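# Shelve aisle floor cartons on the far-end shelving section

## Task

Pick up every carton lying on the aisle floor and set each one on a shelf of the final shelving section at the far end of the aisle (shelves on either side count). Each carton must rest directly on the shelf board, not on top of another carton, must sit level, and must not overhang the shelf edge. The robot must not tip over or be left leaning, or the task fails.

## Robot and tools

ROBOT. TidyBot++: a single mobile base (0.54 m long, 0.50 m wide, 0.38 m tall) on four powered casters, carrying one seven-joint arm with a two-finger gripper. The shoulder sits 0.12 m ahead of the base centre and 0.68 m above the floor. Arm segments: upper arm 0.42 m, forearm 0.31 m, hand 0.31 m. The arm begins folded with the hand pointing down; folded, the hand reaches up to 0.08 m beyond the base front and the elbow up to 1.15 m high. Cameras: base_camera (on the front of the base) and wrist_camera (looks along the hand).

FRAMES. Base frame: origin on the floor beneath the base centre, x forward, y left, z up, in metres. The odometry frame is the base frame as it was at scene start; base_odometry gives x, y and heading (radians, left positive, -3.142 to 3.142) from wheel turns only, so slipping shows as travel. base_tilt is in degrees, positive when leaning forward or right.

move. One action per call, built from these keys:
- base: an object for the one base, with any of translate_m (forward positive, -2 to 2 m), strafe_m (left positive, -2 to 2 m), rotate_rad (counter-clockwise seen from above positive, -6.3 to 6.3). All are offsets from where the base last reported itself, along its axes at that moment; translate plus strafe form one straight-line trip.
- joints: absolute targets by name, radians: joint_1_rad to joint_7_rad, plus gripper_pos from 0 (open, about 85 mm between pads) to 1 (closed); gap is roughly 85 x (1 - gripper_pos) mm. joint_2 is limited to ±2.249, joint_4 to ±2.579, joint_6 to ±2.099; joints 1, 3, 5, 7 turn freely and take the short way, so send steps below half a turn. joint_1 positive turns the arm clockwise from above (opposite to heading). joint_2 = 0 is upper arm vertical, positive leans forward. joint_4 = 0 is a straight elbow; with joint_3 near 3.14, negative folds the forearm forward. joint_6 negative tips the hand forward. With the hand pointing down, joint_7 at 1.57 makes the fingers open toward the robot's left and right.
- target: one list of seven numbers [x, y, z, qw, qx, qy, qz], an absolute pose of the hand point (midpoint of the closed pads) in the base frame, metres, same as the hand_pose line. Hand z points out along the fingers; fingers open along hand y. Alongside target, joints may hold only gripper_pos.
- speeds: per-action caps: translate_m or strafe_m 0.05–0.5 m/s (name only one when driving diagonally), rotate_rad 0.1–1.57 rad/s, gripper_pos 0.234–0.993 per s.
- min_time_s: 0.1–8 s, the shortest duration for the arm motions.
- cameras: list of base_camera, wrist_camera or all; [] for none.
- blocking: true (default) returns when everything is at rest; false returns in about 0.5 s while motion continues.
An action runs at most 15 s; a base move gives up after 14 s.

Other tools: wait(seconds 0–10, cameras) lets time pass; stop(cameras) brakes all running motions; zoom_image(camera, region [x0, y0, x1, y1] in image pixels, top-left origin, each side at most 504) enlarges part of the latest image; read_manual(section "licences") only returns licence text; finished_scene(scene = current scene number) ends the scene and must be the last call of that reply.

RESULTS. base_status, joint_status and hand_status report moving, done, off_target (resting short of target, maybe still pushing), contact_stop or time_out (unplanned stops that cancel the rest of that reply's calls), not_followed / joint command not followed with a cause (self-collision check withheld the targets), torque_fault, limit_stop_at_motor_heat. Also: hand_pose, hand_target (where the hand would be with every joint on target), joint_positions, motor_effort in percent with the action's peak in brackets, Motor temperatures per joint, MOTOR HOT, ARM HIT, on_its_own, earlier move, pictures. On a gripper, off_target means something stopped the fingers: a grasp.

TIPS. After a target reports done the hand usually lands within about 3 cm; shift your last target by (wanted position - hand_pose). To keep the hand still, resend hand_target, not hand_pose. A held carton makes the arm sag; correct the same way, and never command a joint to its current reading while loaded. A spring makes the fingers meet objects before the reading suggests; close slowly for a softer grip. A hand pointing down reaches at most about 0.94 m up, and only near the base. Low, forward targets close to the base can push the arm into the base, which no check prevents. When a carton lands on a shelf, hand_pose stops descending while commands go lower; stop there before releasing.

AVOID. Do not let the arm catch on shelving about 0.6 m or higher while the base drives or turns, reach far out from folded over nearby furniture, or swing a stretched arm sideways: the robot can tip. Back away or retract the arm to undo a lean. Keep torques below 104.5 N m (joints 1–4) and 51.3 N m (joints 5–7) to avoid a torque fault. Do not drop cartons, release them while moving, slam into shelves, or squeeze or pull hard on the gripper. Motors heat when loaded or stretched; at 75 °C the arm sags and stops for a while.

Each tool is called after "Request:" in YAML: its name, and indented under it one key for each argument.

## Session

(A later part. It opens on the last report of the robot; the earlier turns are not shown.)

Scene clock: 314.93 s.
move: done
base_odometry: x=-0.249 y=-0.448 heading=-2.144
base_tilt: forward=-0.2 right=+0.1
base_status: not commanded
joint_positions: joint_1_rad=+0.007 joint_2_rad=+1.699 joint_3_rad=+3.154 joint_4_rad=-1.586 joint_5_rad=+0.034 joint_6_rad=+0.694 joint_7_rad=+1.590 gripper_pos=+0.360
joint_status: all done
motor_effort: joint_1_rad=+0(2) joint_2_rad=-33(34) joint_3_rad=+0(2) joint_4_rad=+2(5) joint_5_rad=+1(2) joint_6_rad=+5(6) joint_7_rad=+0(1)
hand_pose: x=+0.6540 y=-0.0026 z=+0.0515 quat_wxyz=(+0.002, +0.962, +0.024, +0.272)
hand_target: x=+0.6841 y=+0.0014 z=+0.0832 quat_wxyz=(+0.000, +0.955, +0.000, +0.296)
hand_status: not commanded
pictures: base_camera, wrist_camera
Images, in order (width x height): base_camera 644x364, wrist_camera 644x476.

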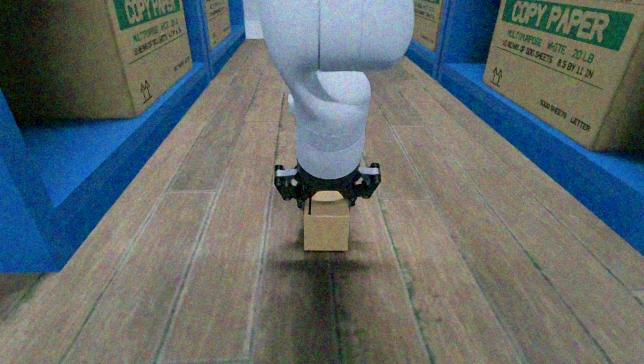

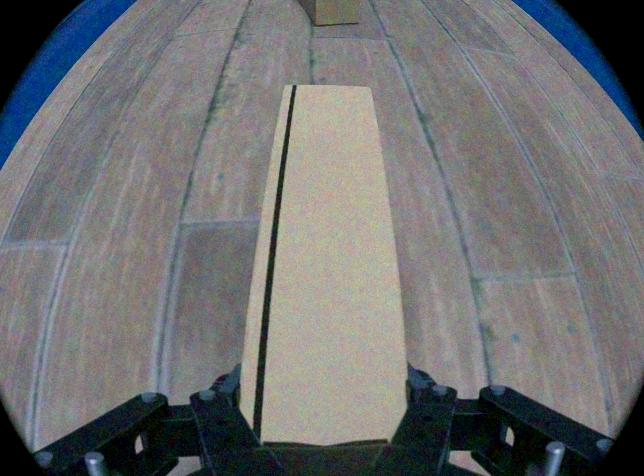

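Request:
move:
  joints: {"joint_2_rad": 1.45, "joint_4_rad": -1.765, "joint_6_rad": 0.75}
  min_time_s: 2.5
  cameras: ["all"]

Scene clock: 324.00 s.
move: done
base_odometry: x=-0.249 y=-0.448 heading=-2.144
base_tilt: forward=-0.2 right=+0.1
base_status: not commanded
joint_positions: joint_1_rad=+0.007 joint_2_rad=+1.509 joint_3_rad=+3.154 joint_4_rad=-1.753 joint_5_rad=+0.034 joint_6_rad=+0.695 joint_7_rad=+1.590 gripper_pos=+0.360
joint_status: all done
motor_effort: joint_1_rad=+0(1) joint_2_rad=-36(36) joint_3_rad=+0(1) joint_4_rad=+2(3) joint_5_rad=+1(2) joint_6_rad=+7(7) joint_7_rad=+0(1)
hand_pose: x=+0.6701 y=-0.0029 z=+0.1341 quat_wxyz=(+0.003, +0.959, +0.023, +0.283)
hand_target: x=+0.7086 y=+0.0014 z=+0.1763 quat_wxyz=(+0.000, +0.943, +0.000, +0.332)
hand_status: not commanded
pictures: base_camera, wrist_camera
Images, in order (width x height): base_camera 644x364, wrist_camera 644x476.

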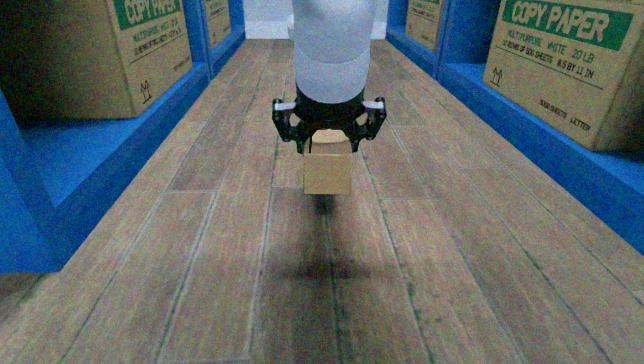

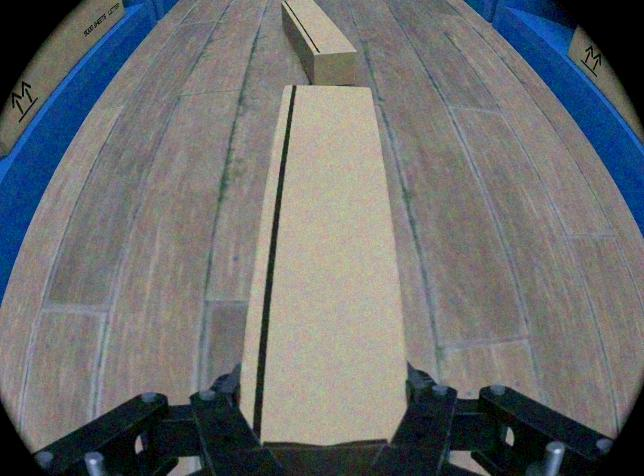

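Request:
move:
  base: {"translate_m": -0.45}
  speeds: {"translate_m": 0.3}
  cameras: ["all"]

Request:
move:
  base: {"rotate_rad": -1.5}
  speeds: {"rotate_rad": 0.6}
  cameras: ["all"]

Scene clock: 358.40 s.
move: done
base_odometry: x=-0.005 y=-0.070 heading=-2.144
base_tilt: forward=-0.2 right=+0.1
base_status: done
joint_positions: joint_1_rad=+0.007 joint_2_rad=+1.503 joint_3_rad=+3.154 joint_4_rad=-1.764 joint_5_rad=+0.034 joint_6_rad=+0.699 joint_7_rad=+1.590 gripper_pos=+0.360
joint_status: not commanded
motor_effort: joint_1_rad=+0(1) joint_2_rad=-34(36) joint_3_rad=+0(1) joint_4_rad=+3(4) joint_5_rad=+1(2) joint_6_rad=+5(7) joint_7_rad=-1(1)
hand_pose: x=+0.6682 y=-0.0030 z=+0.1368 quat_wxyz=(+0.003, +0.959, +0.023, +0.283)
hand_target: x=+0.7086 y=+0.0014 z=+0.1763 quat_wxyz=(+0.000, +0.943, +0.000, +0.332)
hand_status: not commanded
pictures: base_camera, wrist_camera
Images, in order (width x height): base_camera 644x364, wrist_camera 644x476.

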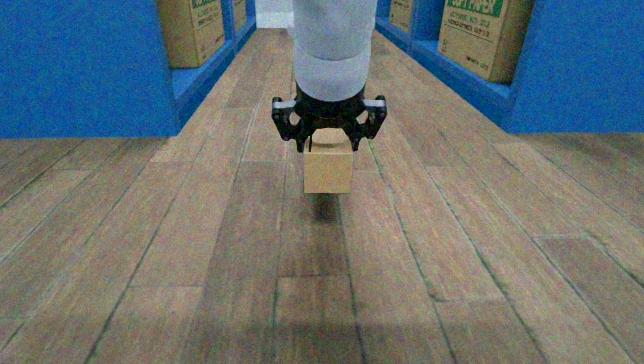

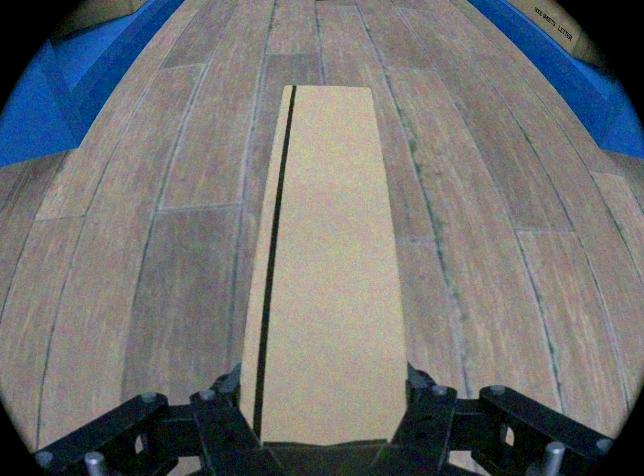

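Scene clock: 361.77 s.
move: done
base_odometry: x=-0.005 y=-0.070 heading=+2.639
base_tilt: forward=-0.2 right=+0.1
base_status: done
joint_positions: joint_1_rad=+0.006 joint_2_rad=+1.503 joint_3_rad=+3.148 joint_4_rad=-1.764 joint_5_rad=+0.032 joint_6_rad=+0.699 joint_7_rad=+1.590 gripper_pos=+0.360
joint_status: not commanded
motor_effort: joint_1_rad=+0(4) joint_2_rad=-34(35) joint_3_rad=+0(3) joint_4_rad=+2(3) joint_5_rad=+2(2) joint_6_rad=+5(7) joint_7_rad=+0(1)
hand_pose: x=+0.6684 y=+0.0003 z=+0.1370 quat_wxyz=(+0.001, +0.959, +0.021, +0.283)
hand_target: x=+0.7086 y=+0.0014 z=+0.1763 quat_wxyz=(+0.000, +0.943, +0.000, +0.332)
hand_status: not commanded
pictures: base_camera, wrist_camera
Images, in order (width x height): base_camera 644x364, wrist_camera 644x476.

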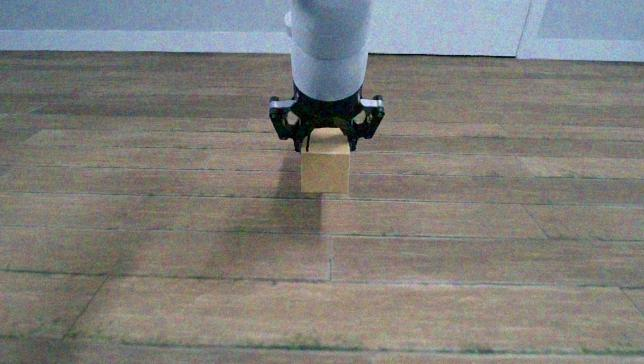

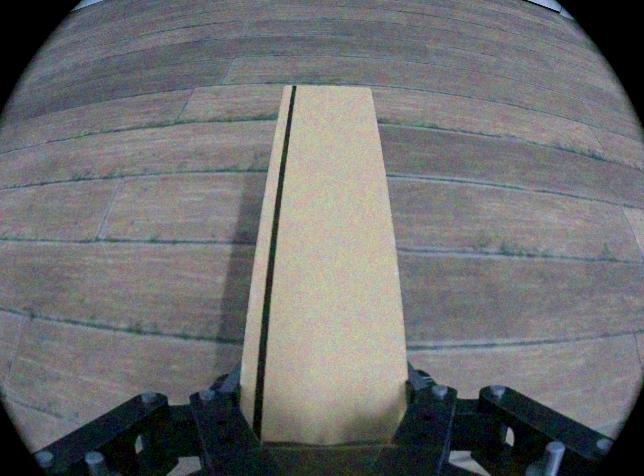

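Request:
move:
  joints: {"joint_2_rad": 1.75, "joint_4_rad": -1.51}
  min_time_s: 2.5
  cameras: ["all"]

Scene clock: 371.97 s.
move: done
base_odometry: x=-0.005 y=-0.070 heading=+2.639
base_tilt: forward=-0.2 right=+0.1
base_status: not commanded
joint_positions: joint_1_rad=+0.006 joint_2_rad=+1.718 joint_3_rad=+3.148 joint_4_rad=-1.526 joint_5_rad=+0.032 joint_6_rad=+0.699 joint_7_rad=+1.590 gripper_pos=+0.360
joint_status: all done
motor_effort: joint_1_rad=+0(1) joint_2_rad=-34(36) joint_3_rad=+1(1) joint_4_rad=+3(5) joint_5_rad=+1(2) joint_6_rad=+7(7) joint_7_rad=+0(1)
hand_pose: x=+0.6783 y=+0.0005 z=+0.0501 quat_wxyz=(+0.001, +0.955, +0.022, +0.294)
hand_target: x=+0.6797 y=+0.0014 z=+0.0434 quat_wxyz=(+0.000, +0.951, +0.000, +0.311)
hand_status: not commanded
pictures: base_camera, wrist_camera
Images, in order (width x height): base_camera 644x364, wrist_camera 644x476.

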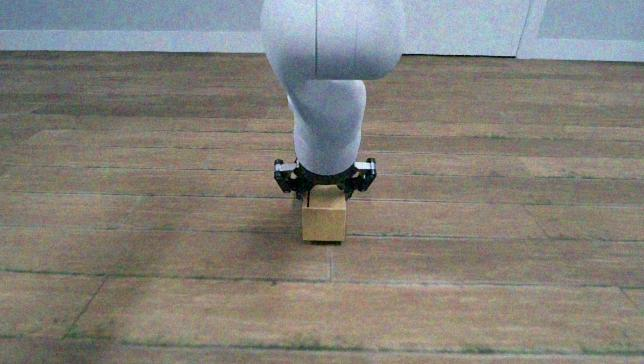

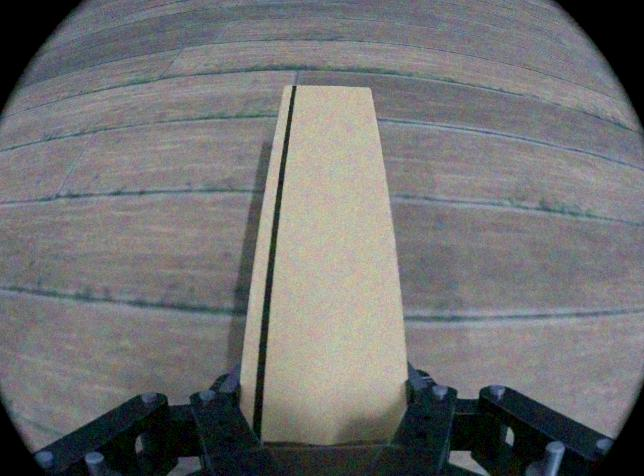

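Request:
move:
  joints: {"joint_2_rad": 1.775, "joint_4_rad": -1.47}
  min_time_s: 2
  cameras: ["all"]

Scene clock: 379.63 s.
move: done
base_odometry: x=-0.005 y=-0.070 heading=+2.639
base_tilt: forward=-0.2 right=+0.1
base_status: not commanded
joint_positions: joint_1_rad=+0.006 joint_2_rad=+1.737 joint_3_rad=+3.148 joint_4_rad=-1.488 joint_5_rad=+0.032 joint_6_rad=+0.699 joint_7_rad=+1.590 gripper_pos=+0.360
joint_status: all done
motor_effort: joint_1_rad=+0(1) joint_2_rad=-35(37) joint_3_rad=+1(1) joint_4_rad=+3(4) joint_5_rad=+1(2) joint_6_rad=+6(7) joint_7_rad=-1(1)
hand_pose: x=+0.6877 y=+0.0005 z=+0.0449 quat_wxyz=(+0.001, +0.953, +0.022, +0.303)
hand_target: x=+0.6861 y=+0.0014 z=+0.0354 quat_wxyz=(+0.000, +0.948, +0.000, +0.318)
hand_status: not commanded
pictures: base_camera, wrist_camera
Images, in order (width x height): base_camera 644x364, wrist_camera 644x476.

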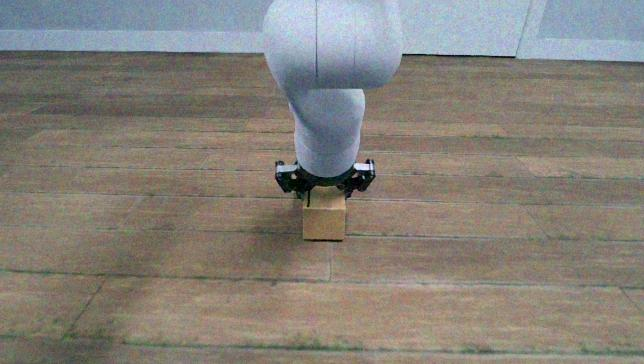

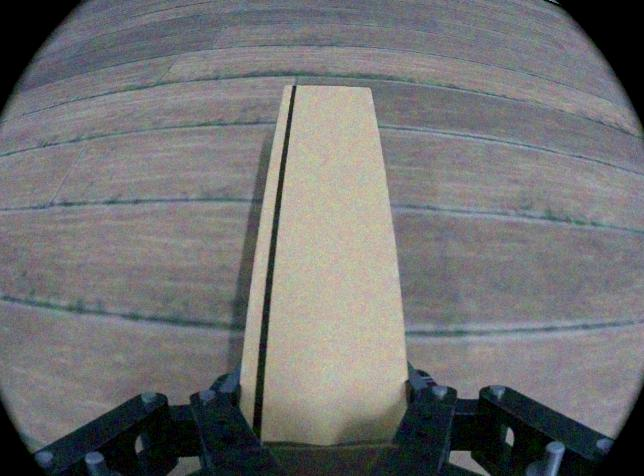

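Request:
move:
  joints: {"joint_2_rad": 1.792, "joint_4_rad": -1.455}
  min_time_s: 2

Scene clock: 388.47 s.
move: done
base_odometry: x=-0.005 y=-0.070 heading=+2.639
base_tilt: forward=-0.2 right=+0.1
base_status: not commanded
joint_positions: joint_1_rad=+0.006 joint_2_rad=+1.750 joint_3_rad=+3.148 joint_4_rad=-1.474 joint_5_rad=+0.032 joint_6_rad=+0.699 joint_7_rad=+1.590 gripper_pos=+0.360
joint_status: all done
motor_effort: joint_1_rad=+0(1) joint_2_rad=-34(36) joint_3_rad=+0(1) joint_4_rad=+4(4) joint_5_rad=+1(2) joint_6_rad=+6(7) joint_7_rad=+0(1)
hand_pose: x=+0.6873 y=+0.0005 z=+0.0397 quat_wxyz=(+0.001, +0.953, +0.022, +0.304)
hand_target: x=+0.6835 y=+0.0014 z=+0.0281 quat_wxyz=(+0.000, +0.948, +0.000, +0.317)
hand_status: not commanded
pictures: none

Request:
move:
  joints: {"gripper_pos": 0.0}
  speeds: {"gripper_pos": 0.3}
  cameras: ["all"]

Scene clock: 394.63 s.
move: done
base_odometry: x=-0.005 y=-0.070 heading=+2.639
base_tilt: forward=-0.2 right=+0.1
base_status: not commanded
joint_positions: joint_1_rad=+0.006 joint_2_rad=+1.752 joint_3_rad=+3.148 joint_4_rad=-1.472 joint_5_rad=+0.032 joint_6_rad=+0.699 joint_7_rad=+1.590 gripper_pos=+0.002
joint_status: all done
motor_effort: joint_1_rad=+0(1) joint_2_rad=-34(35) joint_3_rad=+0(1) joint_4_rad=+3(3) joint_5_rad=+1(2) joint_6_rad=+5(7) joint_7_rad=+0(1)
hand_pose: x=+0.6874 y=+0.0005 z=+0.0390 quat_wxyz=(+0.001, +0.952, +0.022, +0.304)
hand_target: x=+0.6835 y=+0.0014 z=+0.0281 quat_wxyz=(+0.000, +0.948, +0.000, +0.317)
hand_status: not commanded
pictures: base_camera, wrist_camera
Images, in order (width x height): base_camera 644x364, wrist_camera 644x476.

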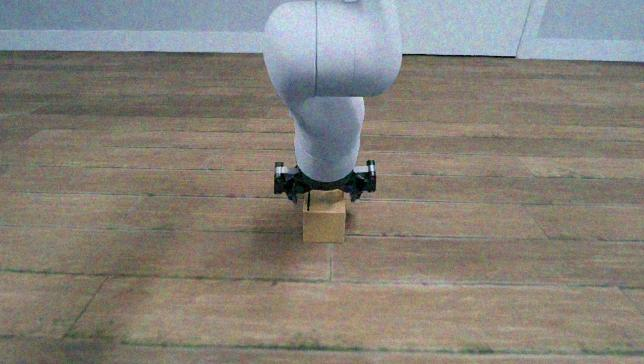

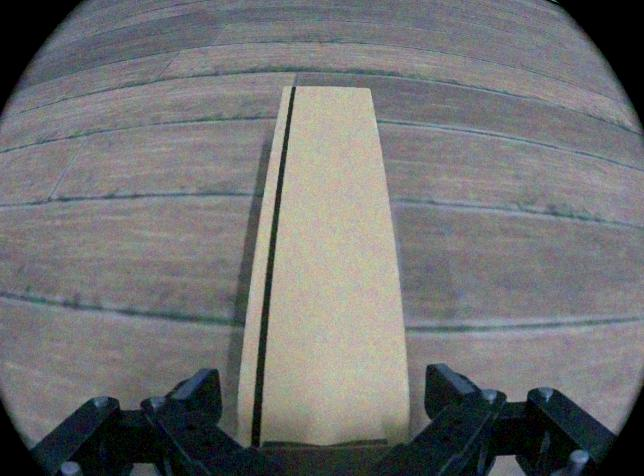

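Request:
move:
  joints: {"joint_2_rad": 1.45, "joint_4_rad": -1.765, "joint_6_rad": 0.75}
  min_time_s: 2

Request:
move:
  base: {"rotate_rad": 1.55}
  joints: {"joint_2_rad": -0.372, "joint_4_rad": -2.545, "joint_6_rad": 0.4}
  min_time_s: 3
  cameras: ["all"]

Scene clock: 405.17 s.
move: done
base_odometry: x=-0.005 y=-0.070 heading=+2.639
base_tilt: forward=-0.2 right=+0.1
base_status: not commanded
joint_positions: joint_1_rad=+0.006 joint_2_rad=+1.501 joint_3_rad=+3.148 joint_4_rad=-1.754 joint_5_rad=+0.032 joint_6_rad=+0.701 joint_7_rad=+1.590 gripper_pos=+0.002
joint_status: all done
motor_effort: joint_1_rad=+0(1) joint_2_rad=-34(35) joint_3_rad=+0(1) joint_4_rad=+3(4) joint_5_rad=+1(2) joint_6_rad=+6(7) joint_7_rad=+0(1)
hand_pose: x=+0.6758 y=+0.0003 z=+0.1398 quat_wxyz=(+0.001, +0.957, +0.021, +0.290)
hand_target: x=+0.7086 y=+0.0014 z=+0.1763 quat_wxyz=(+0.000, +0.943, +0.000, +0.332)
hand_status: not commanded
pictures: none

Scene clock: 408.47 s.
move: done
base_odometry: x=-0.005 y=-0.070 heading=-2.094
base_tilt: forward=-0.2 right=+0.1
base_status: done
joint_positions: joint_1_rad=-0.014 joint_2_rad=-0.347 joint_3_rad=+3.136 joint_4_rad=-2.532 joint_5_rad=+0.029 joint_6_rad=+0.449 joint_7_rad=+1.590 gripper_pos=+0.002
joint_status: all done
motor_effort: joint_1_rad=-1(6) joint_2_rad=-6(37) joint_3_rad=+1(4) joint_4_rad=+18(19) joint_5_rad=+1(2) joint_6_rad=+9(10) joint_7_rad=+0(1)
hand_pose: x=+0.5394 y=+0.0138 z=+0.8450 quat_wxyz=(+0.004, +0.763, +0.029, +0.646)
hand_target: x=+0.5301 y=+0.0014 z=+0.8332 quat_wxyz=(+0.000, +0.775, +0.000, +0.632)
hand_status: not commanded
pictures: base_camera, wrist_camera
Images, in order (width x height): base_camera 644x364, wrist_camera 644x476.

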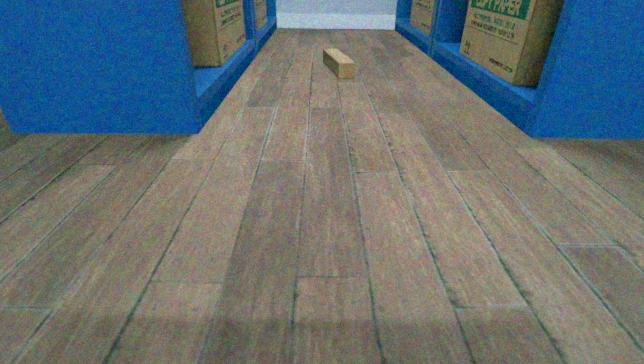

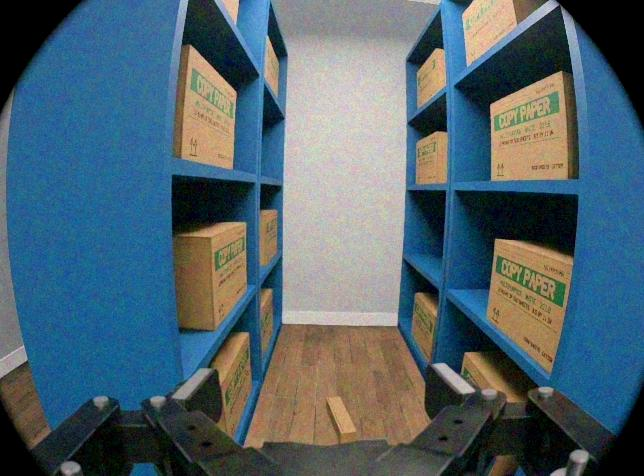

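Request:
move:
  base: {"translate_m": 0.75, "strafe_m": -0.047}
  joints: {"joint_1_rad": -0.115, "joint_2_rad": 1.5, "joint_4_rad": -1.765, "joint_6_rad": 0.75}
  min_time_s: 3
  cameras: ["all"]

Scene clock: 430.00 s.
move: done
base_odometry: x=-0.420 y=-0.696 heading=-2.094
base_tilt: forward=-0.1 right=+0.1
base_status: done
joint_positions: joint_1_rad=-0.088 joint_2_rad=+1.466 joint_3_rad=+3.136 joint_4_rad=-1.781 joint_5_rad=+0.029 joint_6_rad=+0.696 joint_7_rad=+1.590 gripper_pos=+0.002
joint_status: all done
motor_effort: joint_1_rad=+0(2) joint_2_rad=-34(37) joint_3_rad=+0(2) joint_4_rad=+3(20) joint_5_rad=+0(2) joint_6_rad=+6(11) joint_7_rad=-1(1)
hand_pose: x=+0.6746 y=+0.0595 z=+0.1548 quat_wxyz=(-0.019, +0.955, +0.064, +0.291)
hand_target: x=+0.6787 y=+0.0660 z=+0.1475 quat_wxyz=(-0.018, +0.950, +0.055, +0.308)
hand_status: not commanded
pictures: base_camera, wrist_camera
Images, in order (width x height): base_camera 644x364, wrist_camera 644x476.

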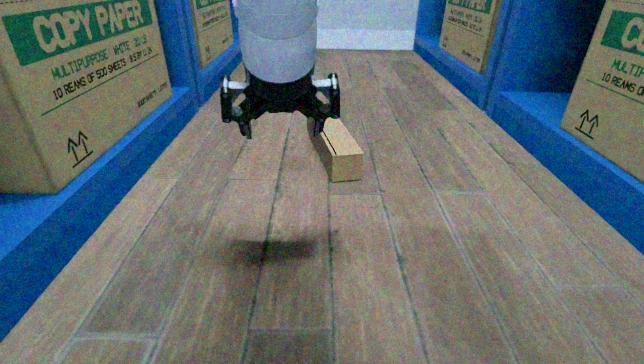

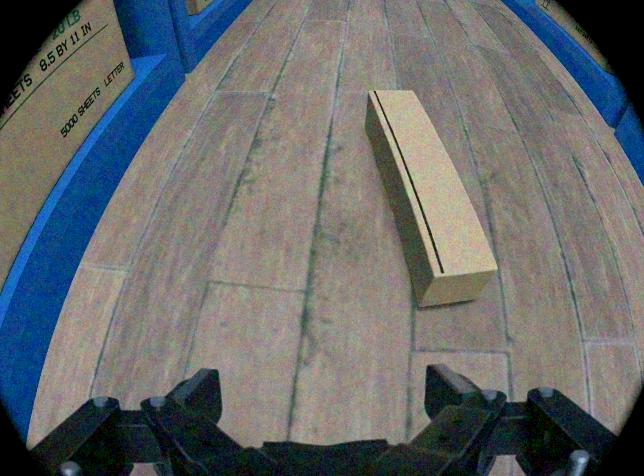

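Request:
move:
  base: {"translate_m": 0.172, "strafe_m": -0.095}
  cameras: ["all"]

Scene clock: 451.67 s.
move: done
base_odometry: x=-0.589 y=-0.797 heading=-2.094
base_tilt: forward=-0.2 right=+0.1
base_status: done
joint_positions: joint_1_rad=-0.098 joint_2_rad=+1.468 joint_3_rad=+3.136 joint_4_rad=-1.769 joint_5_rad=+0.029 joint_6_rad=+0.703 joint_7_rad=+1.590 gripper_pos=+0.002
joint_status: not commanded
motor_effort: joint_1_rad=-1(4) joint_2_rad=-33(35) joint_3_rad=+1(2) joint_4_rad=+3(4) joint_5_rad=+1(2) joint_6_rad=+6(7) joint_7_rad=+0(1)
hand_pose: x=+0.6810 y=+0.0657 z=+0.1564 quat_wxyz=(-0.020, +0.952, +0.069, +0.298)
hand_target: x=+0.6787 y=+0.0660 z=+0.1475 quat_wxyz=(-0.018, +0.950, +0.055, +0.308)
hand_status: not commanded
pictures: base_camera, wrist_camera
Images, in order (width x height): base_camera 644x364, wrist_camera 644x476.

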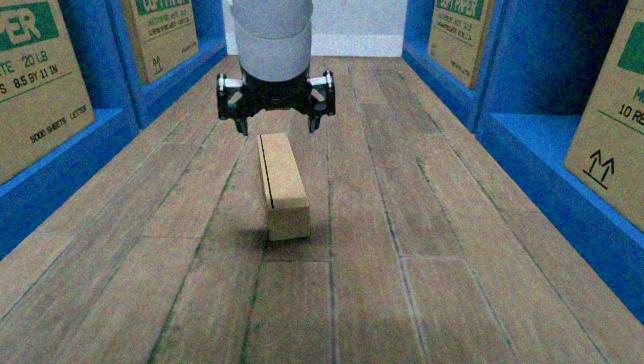

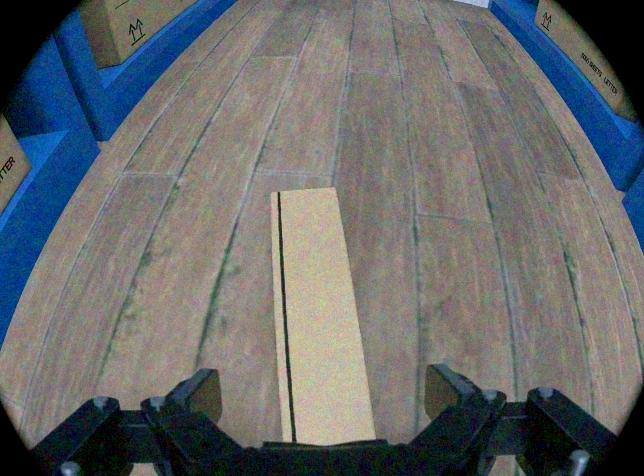

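Request:
move:
  base: {"translate_m": 0.012, "strafe_m": -0.008}
  joints: {"joint_2_rad": 1.748, "joint_4_rad": -1.509}
  min_time_s: 2.5
  cameras: ["all"]

Scene clock: 460.87 s.
move: done
base_odometry: x=-0.602 y=-0.804 heading=-2.094
base_tilt: forward=-0.2 right=+0.1
base_status: done
joint_positions: joint_1_rad=-0.102 joint_2_rad=+1.711 joint_3_rad=+3.136 joint_4_rad=-1.524 joint_5_rad=+0.029 joint_6_rad=+0.703 joint_7_rad=+1.590 gripper_pos=+0.002
joint_status: all done
motor_effort: joint_1_rad=+0(3) joint_2_rad=-34(36) joint_3_rad=+0(2) joint_4_rad=+3(4) joint_5_rad=+1(2) joint_6_rad=+6(7) joint_7_rad=-1(1)
hand_pose: x=+0.6809 y=+0.0673 z=+0.0551 quat_wxyz=(-0.020, +0.951, +0.070, +0.300)
hand_target: x=+0.6777 y=+0.0659 z=+0.0447 quat_wxyz=(-0.018, +0.949, +0.055, +0.312)
hand_status: not commanded
pictures: base_camera, wrist_camera
Images, in order (width x height): base_camera 644x364, wrist_camera 644x476.

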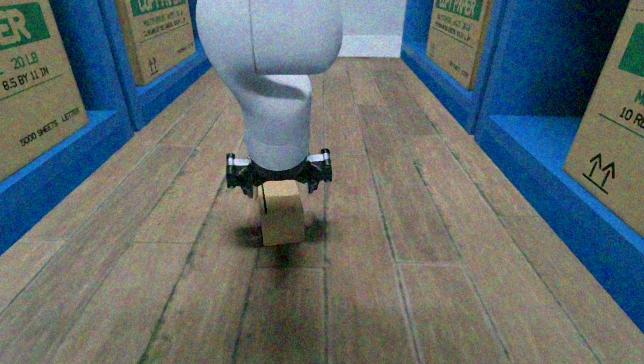

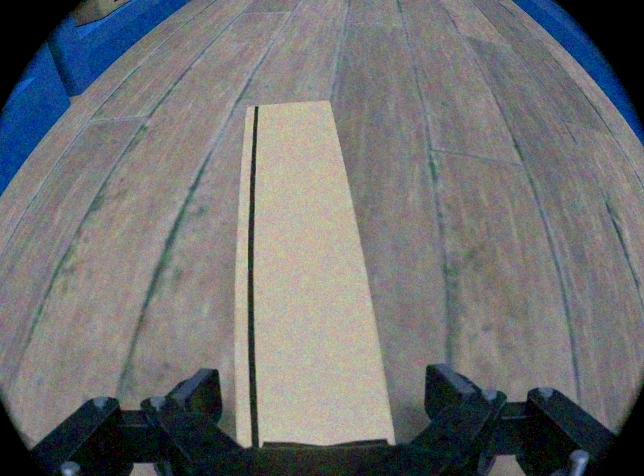

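Request:
move:
  base: {"strafe_m": 0.006}
  cameras: ["wrist_camera"]

Request:
move:
  joints: {"joint_2_rad": 1.79, "joint_4_rad": -1.458}
  min_time_s: 2
  cameras: ["all"]

Scene clock: 472.40 s.
move: done
base_odometry: x=-0.597 y=-0.807 heading=-2.094
base_tilt: forward=-0.2 right=+0.1
base_status: done
joint_positions: joint_1_rad=-0.104 joint_2_rad=+1.711 joint_3_rad=+3.136 joint_4_rad=-1.523 joint_5_rad=+0.029 joint_6_rad=+0.703 joint_7_rad=+1.590 gripper_pos=+0.002
joint_status: not commanded
motor_effort: joint_1_rad=+0(4) joint_2_rad=-34(35) joint_3_rad=+0(2) joint_4_rad=+3(4) joint_5_rad=+1(2) joint_6_rad=+6(7) joint_7_rad=+0(1)
hand_pose: x=+0.6808 y=+0.0685 z=+0.0550 quat_wxyz=(-0.021, +0.951, +0.071, +0.300)
hand_target: x=+0.6777 y=+0.0659 z=+0.0447 quat_wxyz=(-0.018, +0.949, +0.055, +0.312)
hand_status: not commanded
Images, in order (width x height): wrist_camera 644x476.

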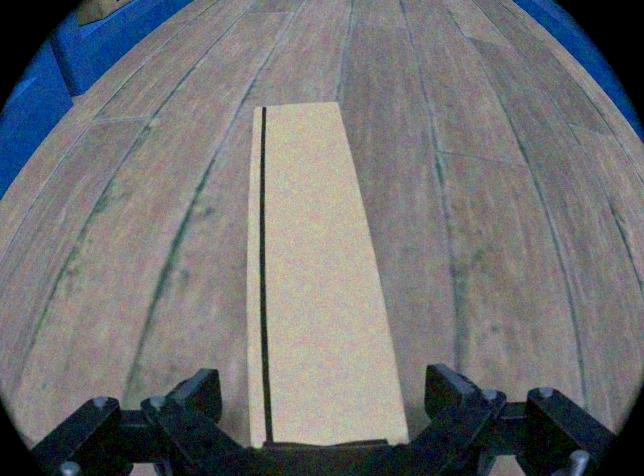

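Scene clock: 474.70 s.
move: done
base_odometry: x=-0.597 y=-0.807 heading=-2.094
base_tilt: forward=-0.1 right=+0.1
base_status: not commanded
joint_positions: joint_1_rad=-0.104 joint_2_rad=+1.749 joint_3_rad=+3.136 joint_4_rad=-1.474 joint_5_rad=+0.029 joint_6_rad=+0.703 joint_7_rad=+1.590 gripper_pos=+0.002
joint_status: all done
motor_effort: joint_1_rad=+0(1) joint_2_rad=-34(35) joint_3_rad=+0(1) joint_4_rad=+3(4) joint_5_rad=+1(2) joint_6_rad=+6(7) joint_7_rad=-1(1)
hand_pose: x=+0.6842 y=+0.0688 z=+0.0407 quat_wxyz=(-0.021, +0.950, +0.070, +0.305)
hand_target: x=+0.6792 y=+0.0661 z=+0.0287 quat_wxyz=(-0.018, +0.947, +0.055, +0.316)
hand_status: not commanded
pictures: base_camera, wrist_camera
Images, in order (width x height): base_camera 644x364, wrist_camera 644x476.

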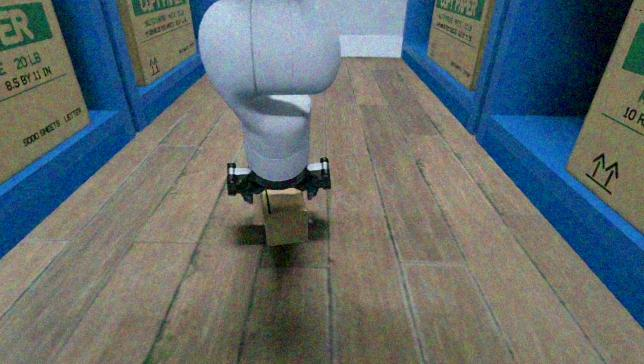

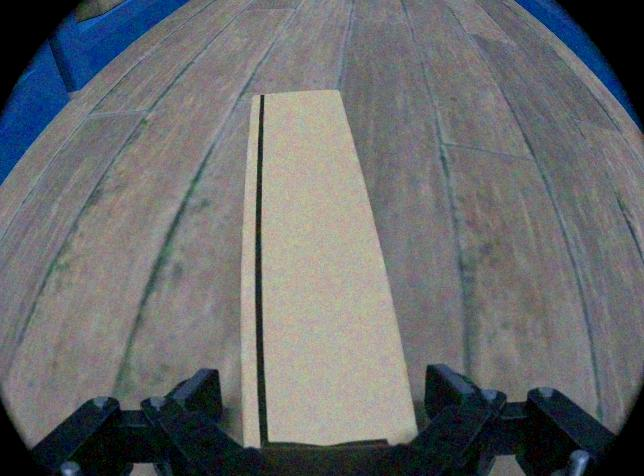

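Request:
move:
  joints: {"gripper_pos": 0.33}
  speeds: {"gripper_pos": 0.234}
  cameras: ["wrist_camera"]

Request:
move:
  joints: {"gripper_pos": 0.345}
  speeds: {"gripper_pos": 0.234}

Request:
move:
  joints: {"gripper_pos": 0.357}
  speeds: {"gripper_pos": 0.234}
  cameras: ["all"]

Scene clock: 483.33 s.
move: done
base_odometry: x=-0.597 y=-0.807 heading=-2.094
base_tilt: forward=-0.2 right=+0.1
base_status: not commanded
joint_positions: joint_1_rad=-0.104 joint_2_rad=+1.749 joint_3_rad=+3.136 joint_4_rad=-1.474 joint_5_rad=+0.029 joint_6_rad=+0.705 joint_7_rad=+1.590 gripper_pos=+0.329
joint_status: all done
motor_effort: joint_1_rad=+0(1) joint_2_rad=-32(35) joint_3_rad=+0(2) joint_4_rad=+3(4) joint_5_rad=+1(2) joint_6_rad=+5(7) joint_7_rad=+0(1)
hand_pose: x=+0.6847 y=+0.0688 z=+0.0411 quat_wxyz=(-0.021, +0.949, +0.070, +0.306)
hand_target: x=+0.6792 y=+0.0661 z=+0.0287 quat_wxyz=(-0.018, +0.947, +0.055, +0.316)
hand_status: not commanded
Images, in order (width x height): wrist_camera 644x476.

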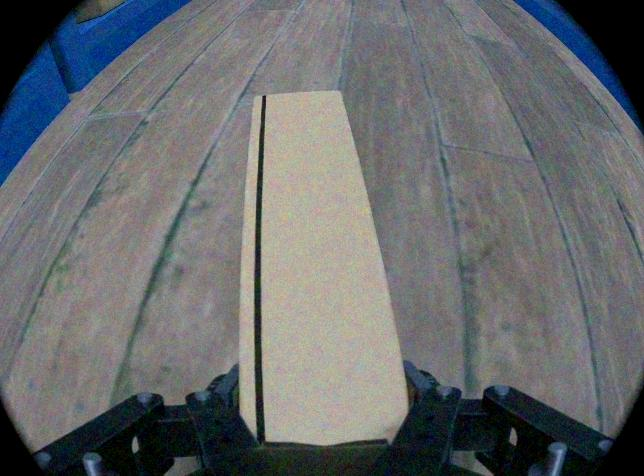

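Scene clock: 484.20 s.
move: done
base_odometry: x=-0.597 y=-0.807 heading=-2.094
base_tilt: forward=-0.2 right=+0.1
base_status: not commanded
joint_positions: joint_1_rad=-0.104 joint_2_rad=+1.749 joint_3_rad=+3.136 joint_4_rad=-1.474 joint_5_rad=+0.029 joint_6_rad=+0.706 joint_7_rad=+1.590 gripper_pos=+0.341
joint_status: all done
motor_effort: joint_1_rad=+0(1) joint_2_rad=-33(33) joint_3_rad=+1(1) joint_4_rad=+3(4) joint_5_rad=+1(2) joint_6_rad=+5(6) joint_7_rad=-1(1)
hand_pose: x=+0.6850 y=+0.0689 z=+0.0412 quat_wxyz=(-0.021, +0.949, +0.070, +0.306)
hand_target: x=+0.6792 y=+0.0661 z=+0.0287 quat_wxyz=(-0.018, +0.947, +0.055, +0.316)
hand_status: not commanded
pictures: none

Scene clock: 485.13 s.
move: done
base_odometry: x=-0.597 y=-0.807 heading=-2.094
base_tilt: forward=-0.2 right=+0.1
base_status: not commanded
joint_positions: joint_1_rad=-0.104 joint_2_rad=+1.749 joint_3_rad=+3.136 joint_4_rad=-1.474 joint_5_rad=+0.029 joint_6_rad=+0.707 joint_7_rad=+1.590 gripper_pos=+0.353
joint_status: all done
motor_effort: joint_1_rad=+1(1) joint_2_rad=-31(32) joint_3_rad=+1(1) joint_4_rad=+4(4) joint_5_rad=+1(2) joint_6_rad=+6(6) joint_7_rad=+0(1)
hand_pose: x=+0.6852 y=+0.0689 z=+0.0414 quat_wxyz=(-0.021, +0.949, +0.070, +0.307)
hand_target: x=+0.6792 y=+0.0661 z=+0.0287 quat_wxyz=(-0.018, +0.947, +0.055, +0.316)
hand_status: not commanded
pictures: base_camera, wrist_camera
Images, in order (width x height): base_camera 644x364, wrist_camera 644x476.

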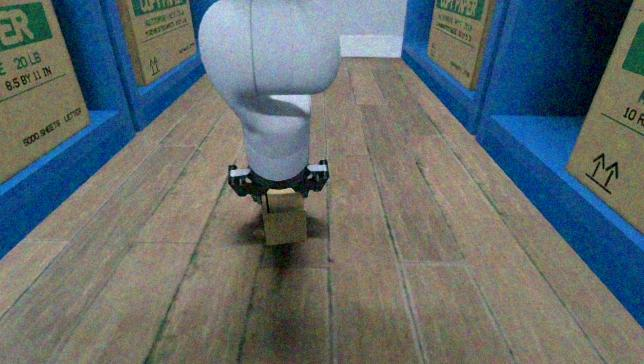

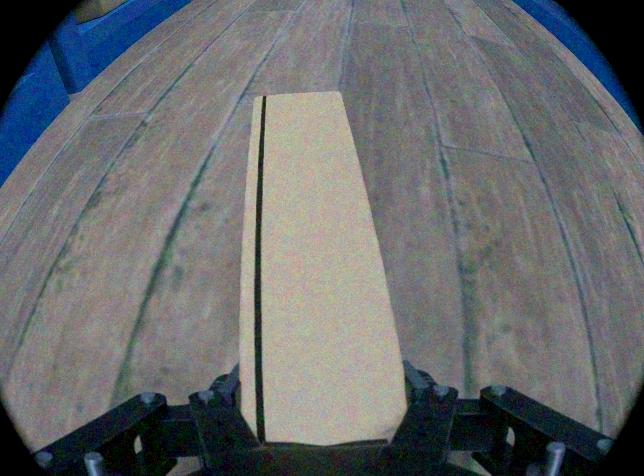

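Request:
move:
  joints: {"gripper_pos": 0.365}
  speeds: {"gripper_pos": 0.234}

Request:
move:
  joints: {"joint_2_rad": 1.45, "joint_4_rad": -1.765}
  min_time_s: 3
  cameras: ["all"]

Scene clock: 490.73 s.
move: done
base_odometry: x=-0.597 y=-0.807 heading=-2.094
base_tilt: forward=-0.2 right=+0.1
base_status: not commanded
joint_positions: joint_1_rad=-0.104 joint_2_rad=+1.749 joint_3_rad=+3.136 joint_4_rad=-1.474 joint_5_rad=+0.029 joint_6_rad=+0.708 joint_7_rad=+1.590 gripper_pos=+0.361
joint_status: all done
motor_effort: joint_1_rad=+1(1) joint_2_rad=-31(31) joint_3_rad=+1(1) joint_4_rad=+4(4) joint_5_rad=+1(1) joint_6_rad=+5(5) joint_7_rad=+0(1)
hand_pose: x=+0.6854 y=+0.0689 z=+0.0415 quat_wxyz=(-0.021, +0.949, +0.070, +0.307)
hand_target: x=+0.6792 y=+0.0661 z=+0.0287 quat_wxyz=(-0.018, +0.947, +0.055, +0.316)
hand_status: not commanded
pictures: none

Scene clock: 494.07 s.
move: done
base_odometry: x=-0.597 y=-0.807 heading=-2.094
base_tilt: forward=-0.1 right=+0.1
base_status: not commanded
joint_positions: joint_1_rad=-0.104 joint_2_rad=+1.507 joint_3_rad=+3.136 joint_4_rad=-1.754 joint_5_rad=+0.029 joint_6_rad=+0.713 joint_7_rad=+1.590 gripper_pos=+0.361
joint_status: all done
motor_effort: joint_1_rad=-1(1) joint_2_rad=-34(35) joint_3_rad=+0(1) joint_4_rad=+3(5) joint_5_rad=+1(2) joint_6_rad=+6(7) joint_7_rad=-1(1)
hand_pose: x=+0.6718 y=+0.0678 z=+0.1387 quat_wxyz=(-0.021, +0.953, +0.071, +0.292)
hand_target: x=+0.7045 y=+0.0690 z=+0.1763 quat_wxyz=(-0.019, +0.942, +0.054, +0.331)
hand_status: not commanded
pictures: base_camera, wrist_camera
Images, in order (width x height): base_camera 644x364, wrist_camera 644x476.

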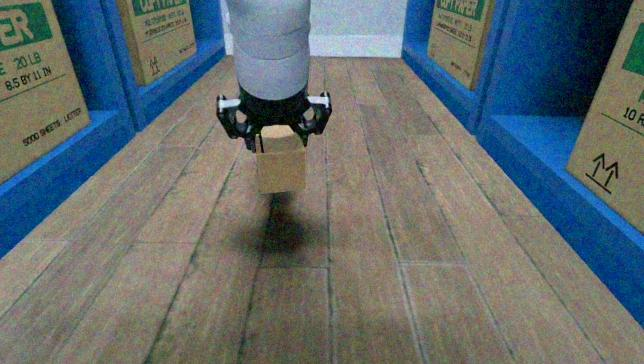

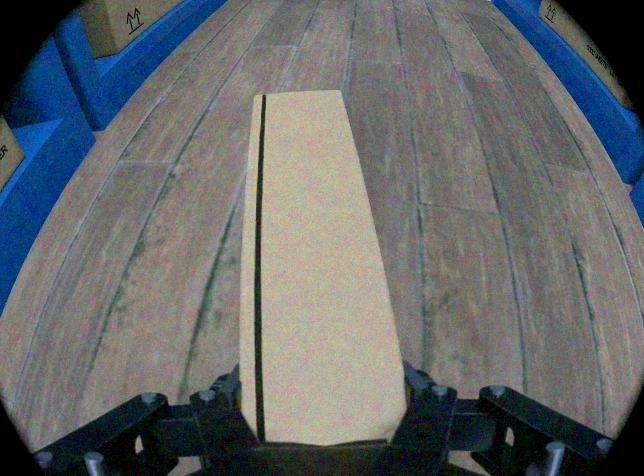

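Request:
move:
  joints: {"joint_1_rad": 0.0, "joint_2_rad": -0.372, "joint_4_rad": -2.545, "joint_6_rad": -0.358}
  min_time_s: 5
  cameras: ["all"]

Scene clock: 525.17 s.
move: done
base_odometry: x=-0.597 y=-0.807 heading=-2.094
base_tilt: forward=-0.2 right=+0.1
base_status: not commanded
joint_positions: joint_1_rad=-0.028 joint_2_rad=-0.347 joint_3_rad=+3.136 joint_4_rad=-2.536 joint_5_rad=+0.029 joint_6_rad=-0.312 joint_7_rad=+1.590 gripper_pos=+0.361
joint_status: all done
motor_effort: joint_1_rad=+0(2) joint_2_rad=-4(37) joint_3_rad=+1(2) joint_4_rad=+17(18) joint_5_rad=+1(2) joint_6_rad=+7(8) joint_7_rad=-1(1)
hand_pose: x=+0.4179 y=+0.0083 z=+0.6457 quat_wxyz=(+0.007, +0.948, +0.036, +0.315)
hand_target: x=+0.4036 y=+0.0014 z=+0.6407 quat_wxyz=(+0.000, +0.954, +0.000, +0.301)
hand_status: not commanded
pictures: base_camera, wrist_camera
Images, in order (width x height): base_camera 644x364, wrist_camera 644x476.

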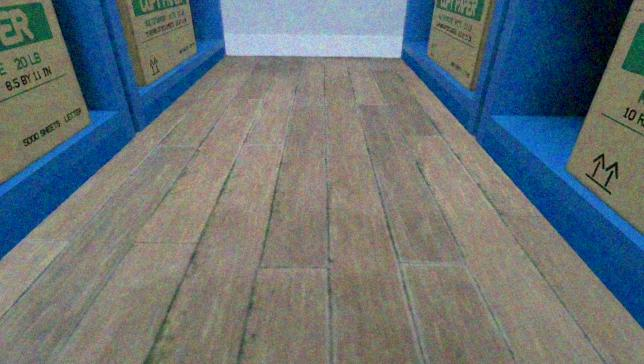

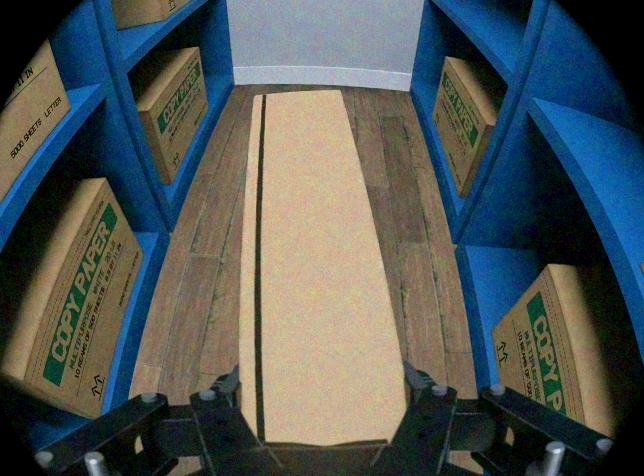

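Request:
move:
  base: {"translate_m": 1.1, "strafe_m": 0.1}
  speeds: {"translate_m": 0.35}
  cameras: ["all"]

Scene clock: 532.97 s.
move: done
base_odometry: x=-1.059 y=-1.810 heading=-2.094
base_tilt: forward=-0.2 right=+0.1
base_status: done
joint_positions: joint_1_rad=-0.027 joint_2_rad=-0.353 joint_3_rad=+3.136 joint_4_rad=-2.540 joint_5_rad=+0.029 joint_6_rad=-0.318 joint_7_rad=+1.590 gripper_pos=+0.361
joint_status: not commanded
motor_effort: joint_1_rad=+0(1) joint_2_rad=-5(7) joint_3_rad=+1(2) joint_4_rad=+17(18) joint_5_rad=+1(2) joint_6_rad=+7(8) joint_7_rad=+0(1)
hand_pose: x=+0.4150 y=+0.0081 z=+0.6448 quat_wxyz=(+0.007, +0.949, +0.036, +0.313)
hand_target: x=+0.4036 y=+0.0014 z=+0.6407 quat_wxyz=(+0.000, +0.954, +0.000, +0.301)
hand_status: not commanded
pictures: base_camera, wrist_camera
Images, in order (width x height): base_camera 644x364, wrist_camera 644x476.

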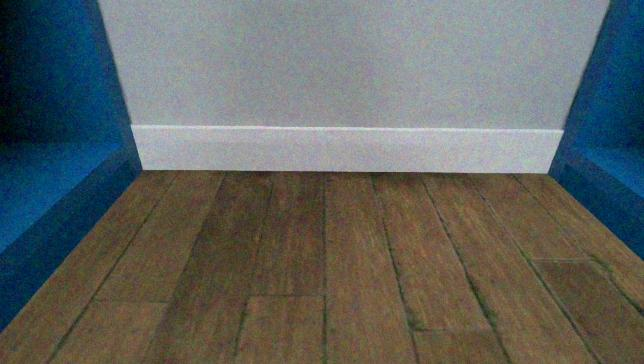

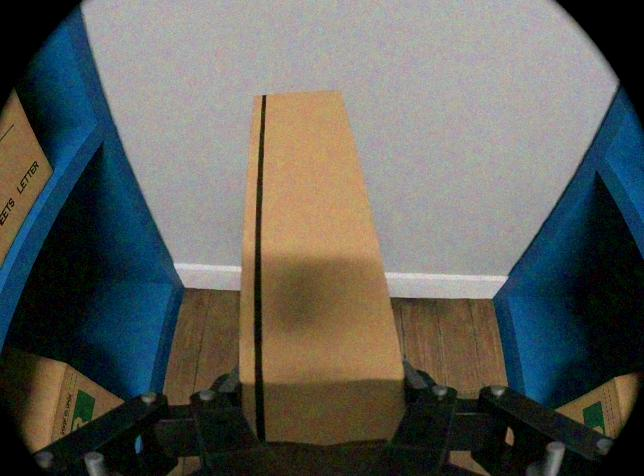

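Request:
move:
  base: {"translate_m": 0.1, "strafe_m": 0.03}
  cameras: ["all"]

Scene clock: 539.87 s.
move: done
base_odometry: x=-1.084 y=-1.912 heading=-2.094
base_tilt: forward=-0.2 right=+0.1
base_status: done
joint_positions: joint_1_rad=-0.027 joint_2_rad=-0.356 joint_3_rad=+3.136 joint_4_rad=-2.541 joint_5_rad=+0.029 joint_6_rad=-0.320 joint_7_rad=+1.590 gripper_pos=+0.361
joint_status: not commanded
motor_effort: joint_1_rad=+0(1) joint_2_rad=-5(7) joint_3_rad=+1(2) joint_4_rad=+17(18) joint_5_rad=+1(2) joint_6_rad=+6(7) joint_7_rad=+0(1)
hand_pose: x=+0.4142 y=+0.0079 z=+0.6446 quat_wxyz=(+0.007, +0.949, +0.036, +0.313)
hand_target: x=+0.4036 y=+0.0014 z=+0.6407 quat_wxyz=(+0.000, +0.954, +0.000, +0.301)
hand_status: not commanded
pictures: base_camera, wrist_camera
Images, in order (width x height): base_camera 644x364, wrist_camera 644x476.

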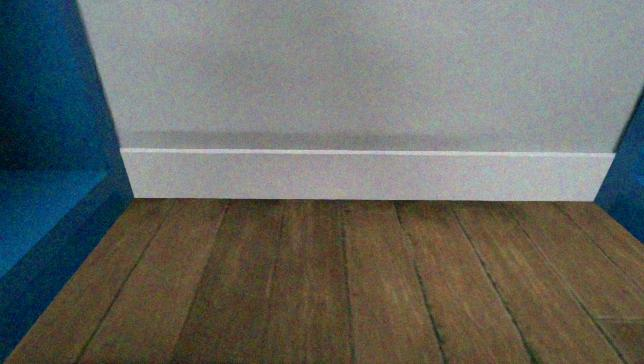

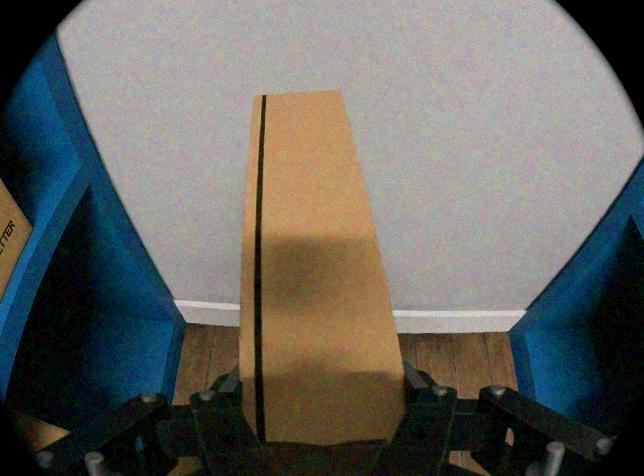

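Request:
move:
  joints: {"joint_1_rad": 0.95}
  min_time_s: 2.5
  cameras: ["wrist_camera"]

Scene clock: 549.03 s.
move: done
base_odometry: x=-1.084 y=-1.912 heading=-2.094
base_tilt: forward=-0.2 right=+0.1
base_status: not commanded
joint_positions: joint_1_rad=+0.924 joint_2_rad=-0.356 joint_3_rad=+3.136 joint_4_rad=-2.541 joint_5_rad=+0.029 joint_6_rad=-0.320 joint_7_rad=+1.590 gripper_pos=+0.361
joint_status: all done
motor_effort: joint_1_rad=+0(2) joint_2_rad=-4(5) joint_3_rad=+1(2) joint_4_rad=+17(17) joint_5_rad=+1(2) joint_6_rad=+7(7) joint_7_rad=+0(1)
hand_pose: x=+0.2970 y=-0.2356 z=+0.6446 quat_wxyz=(+0.150, +0.860, -0.402, +0.275)
hand_target: x=+0.2857 y=-0.2307 z=+0.6407 quat_wxyz=(+0.137, +0.848, -0.436, +0.267)
hand_status: not commanded
Images, in order (width x height): wrist_camera 644x476.

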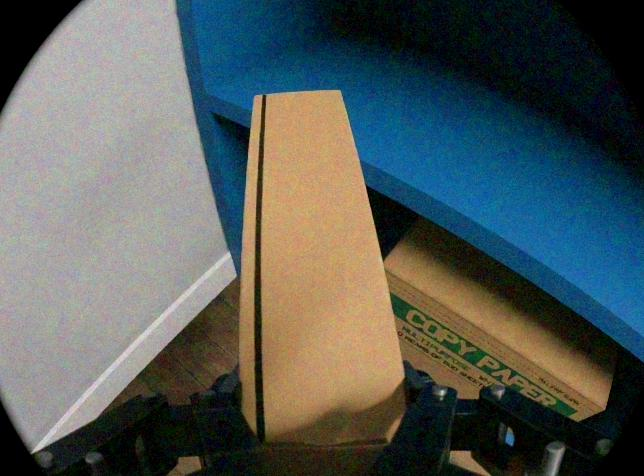

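Request:
move:
  joints: {"joint_1_rad": 1.58}
  min_time_s: 2.5
  cameras: ["all"]

Scene clock: 557.03 s.
move: done
base_odometry: x=-1.084 y=-1.912 heading=-2.094
base_tilt: forward=-0.2 right=+0.1
base_status: not commanded
joint_positions: joint_1_rad=+1.554 joint_2_rad=-0.356 joint_3_rad=+3.136 joint_4_rad=-2.541 joint_5_rad=+0.029 joint_6_rad=-0.320 joint_7_rad=+1.590 gripper_pos=+0.361
joint_status: all done
motor_effort: joint_1_rad=+0(2) joint_2_rad=-4(5) joint_3_rad=+2(2) joint_4_rad=+17(17) joint_5_rad=+1(2) joint_6_rad=+6(7) joint_7_rad=+0(1)
hand_pose: x=+0.1237 y=-0.2952 z=+0.6446 quat_wxyz=(+0.228, +0.693, -0.649, +0.215)
hand_target: x=+0.1177 y=-0.2846 z=+0.6407 quat_wxyz=(+0.214, +0.671, -0.677, +0.212)
hand_status: not commanded
pictures: base_camera, wrist_camera
Images, in order (width x height): base_camera 644x364, wrist_camera 644x476.

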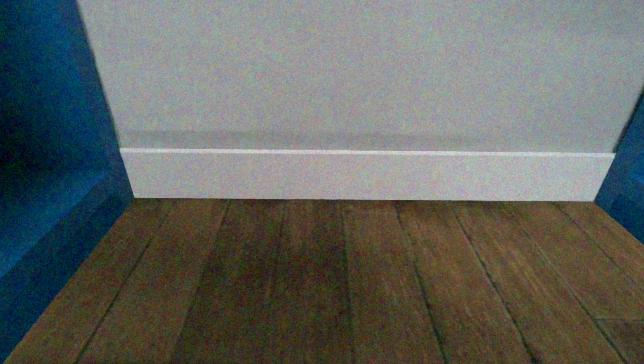

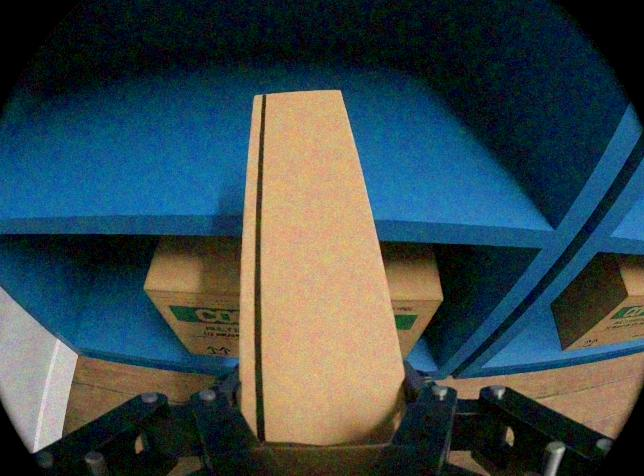

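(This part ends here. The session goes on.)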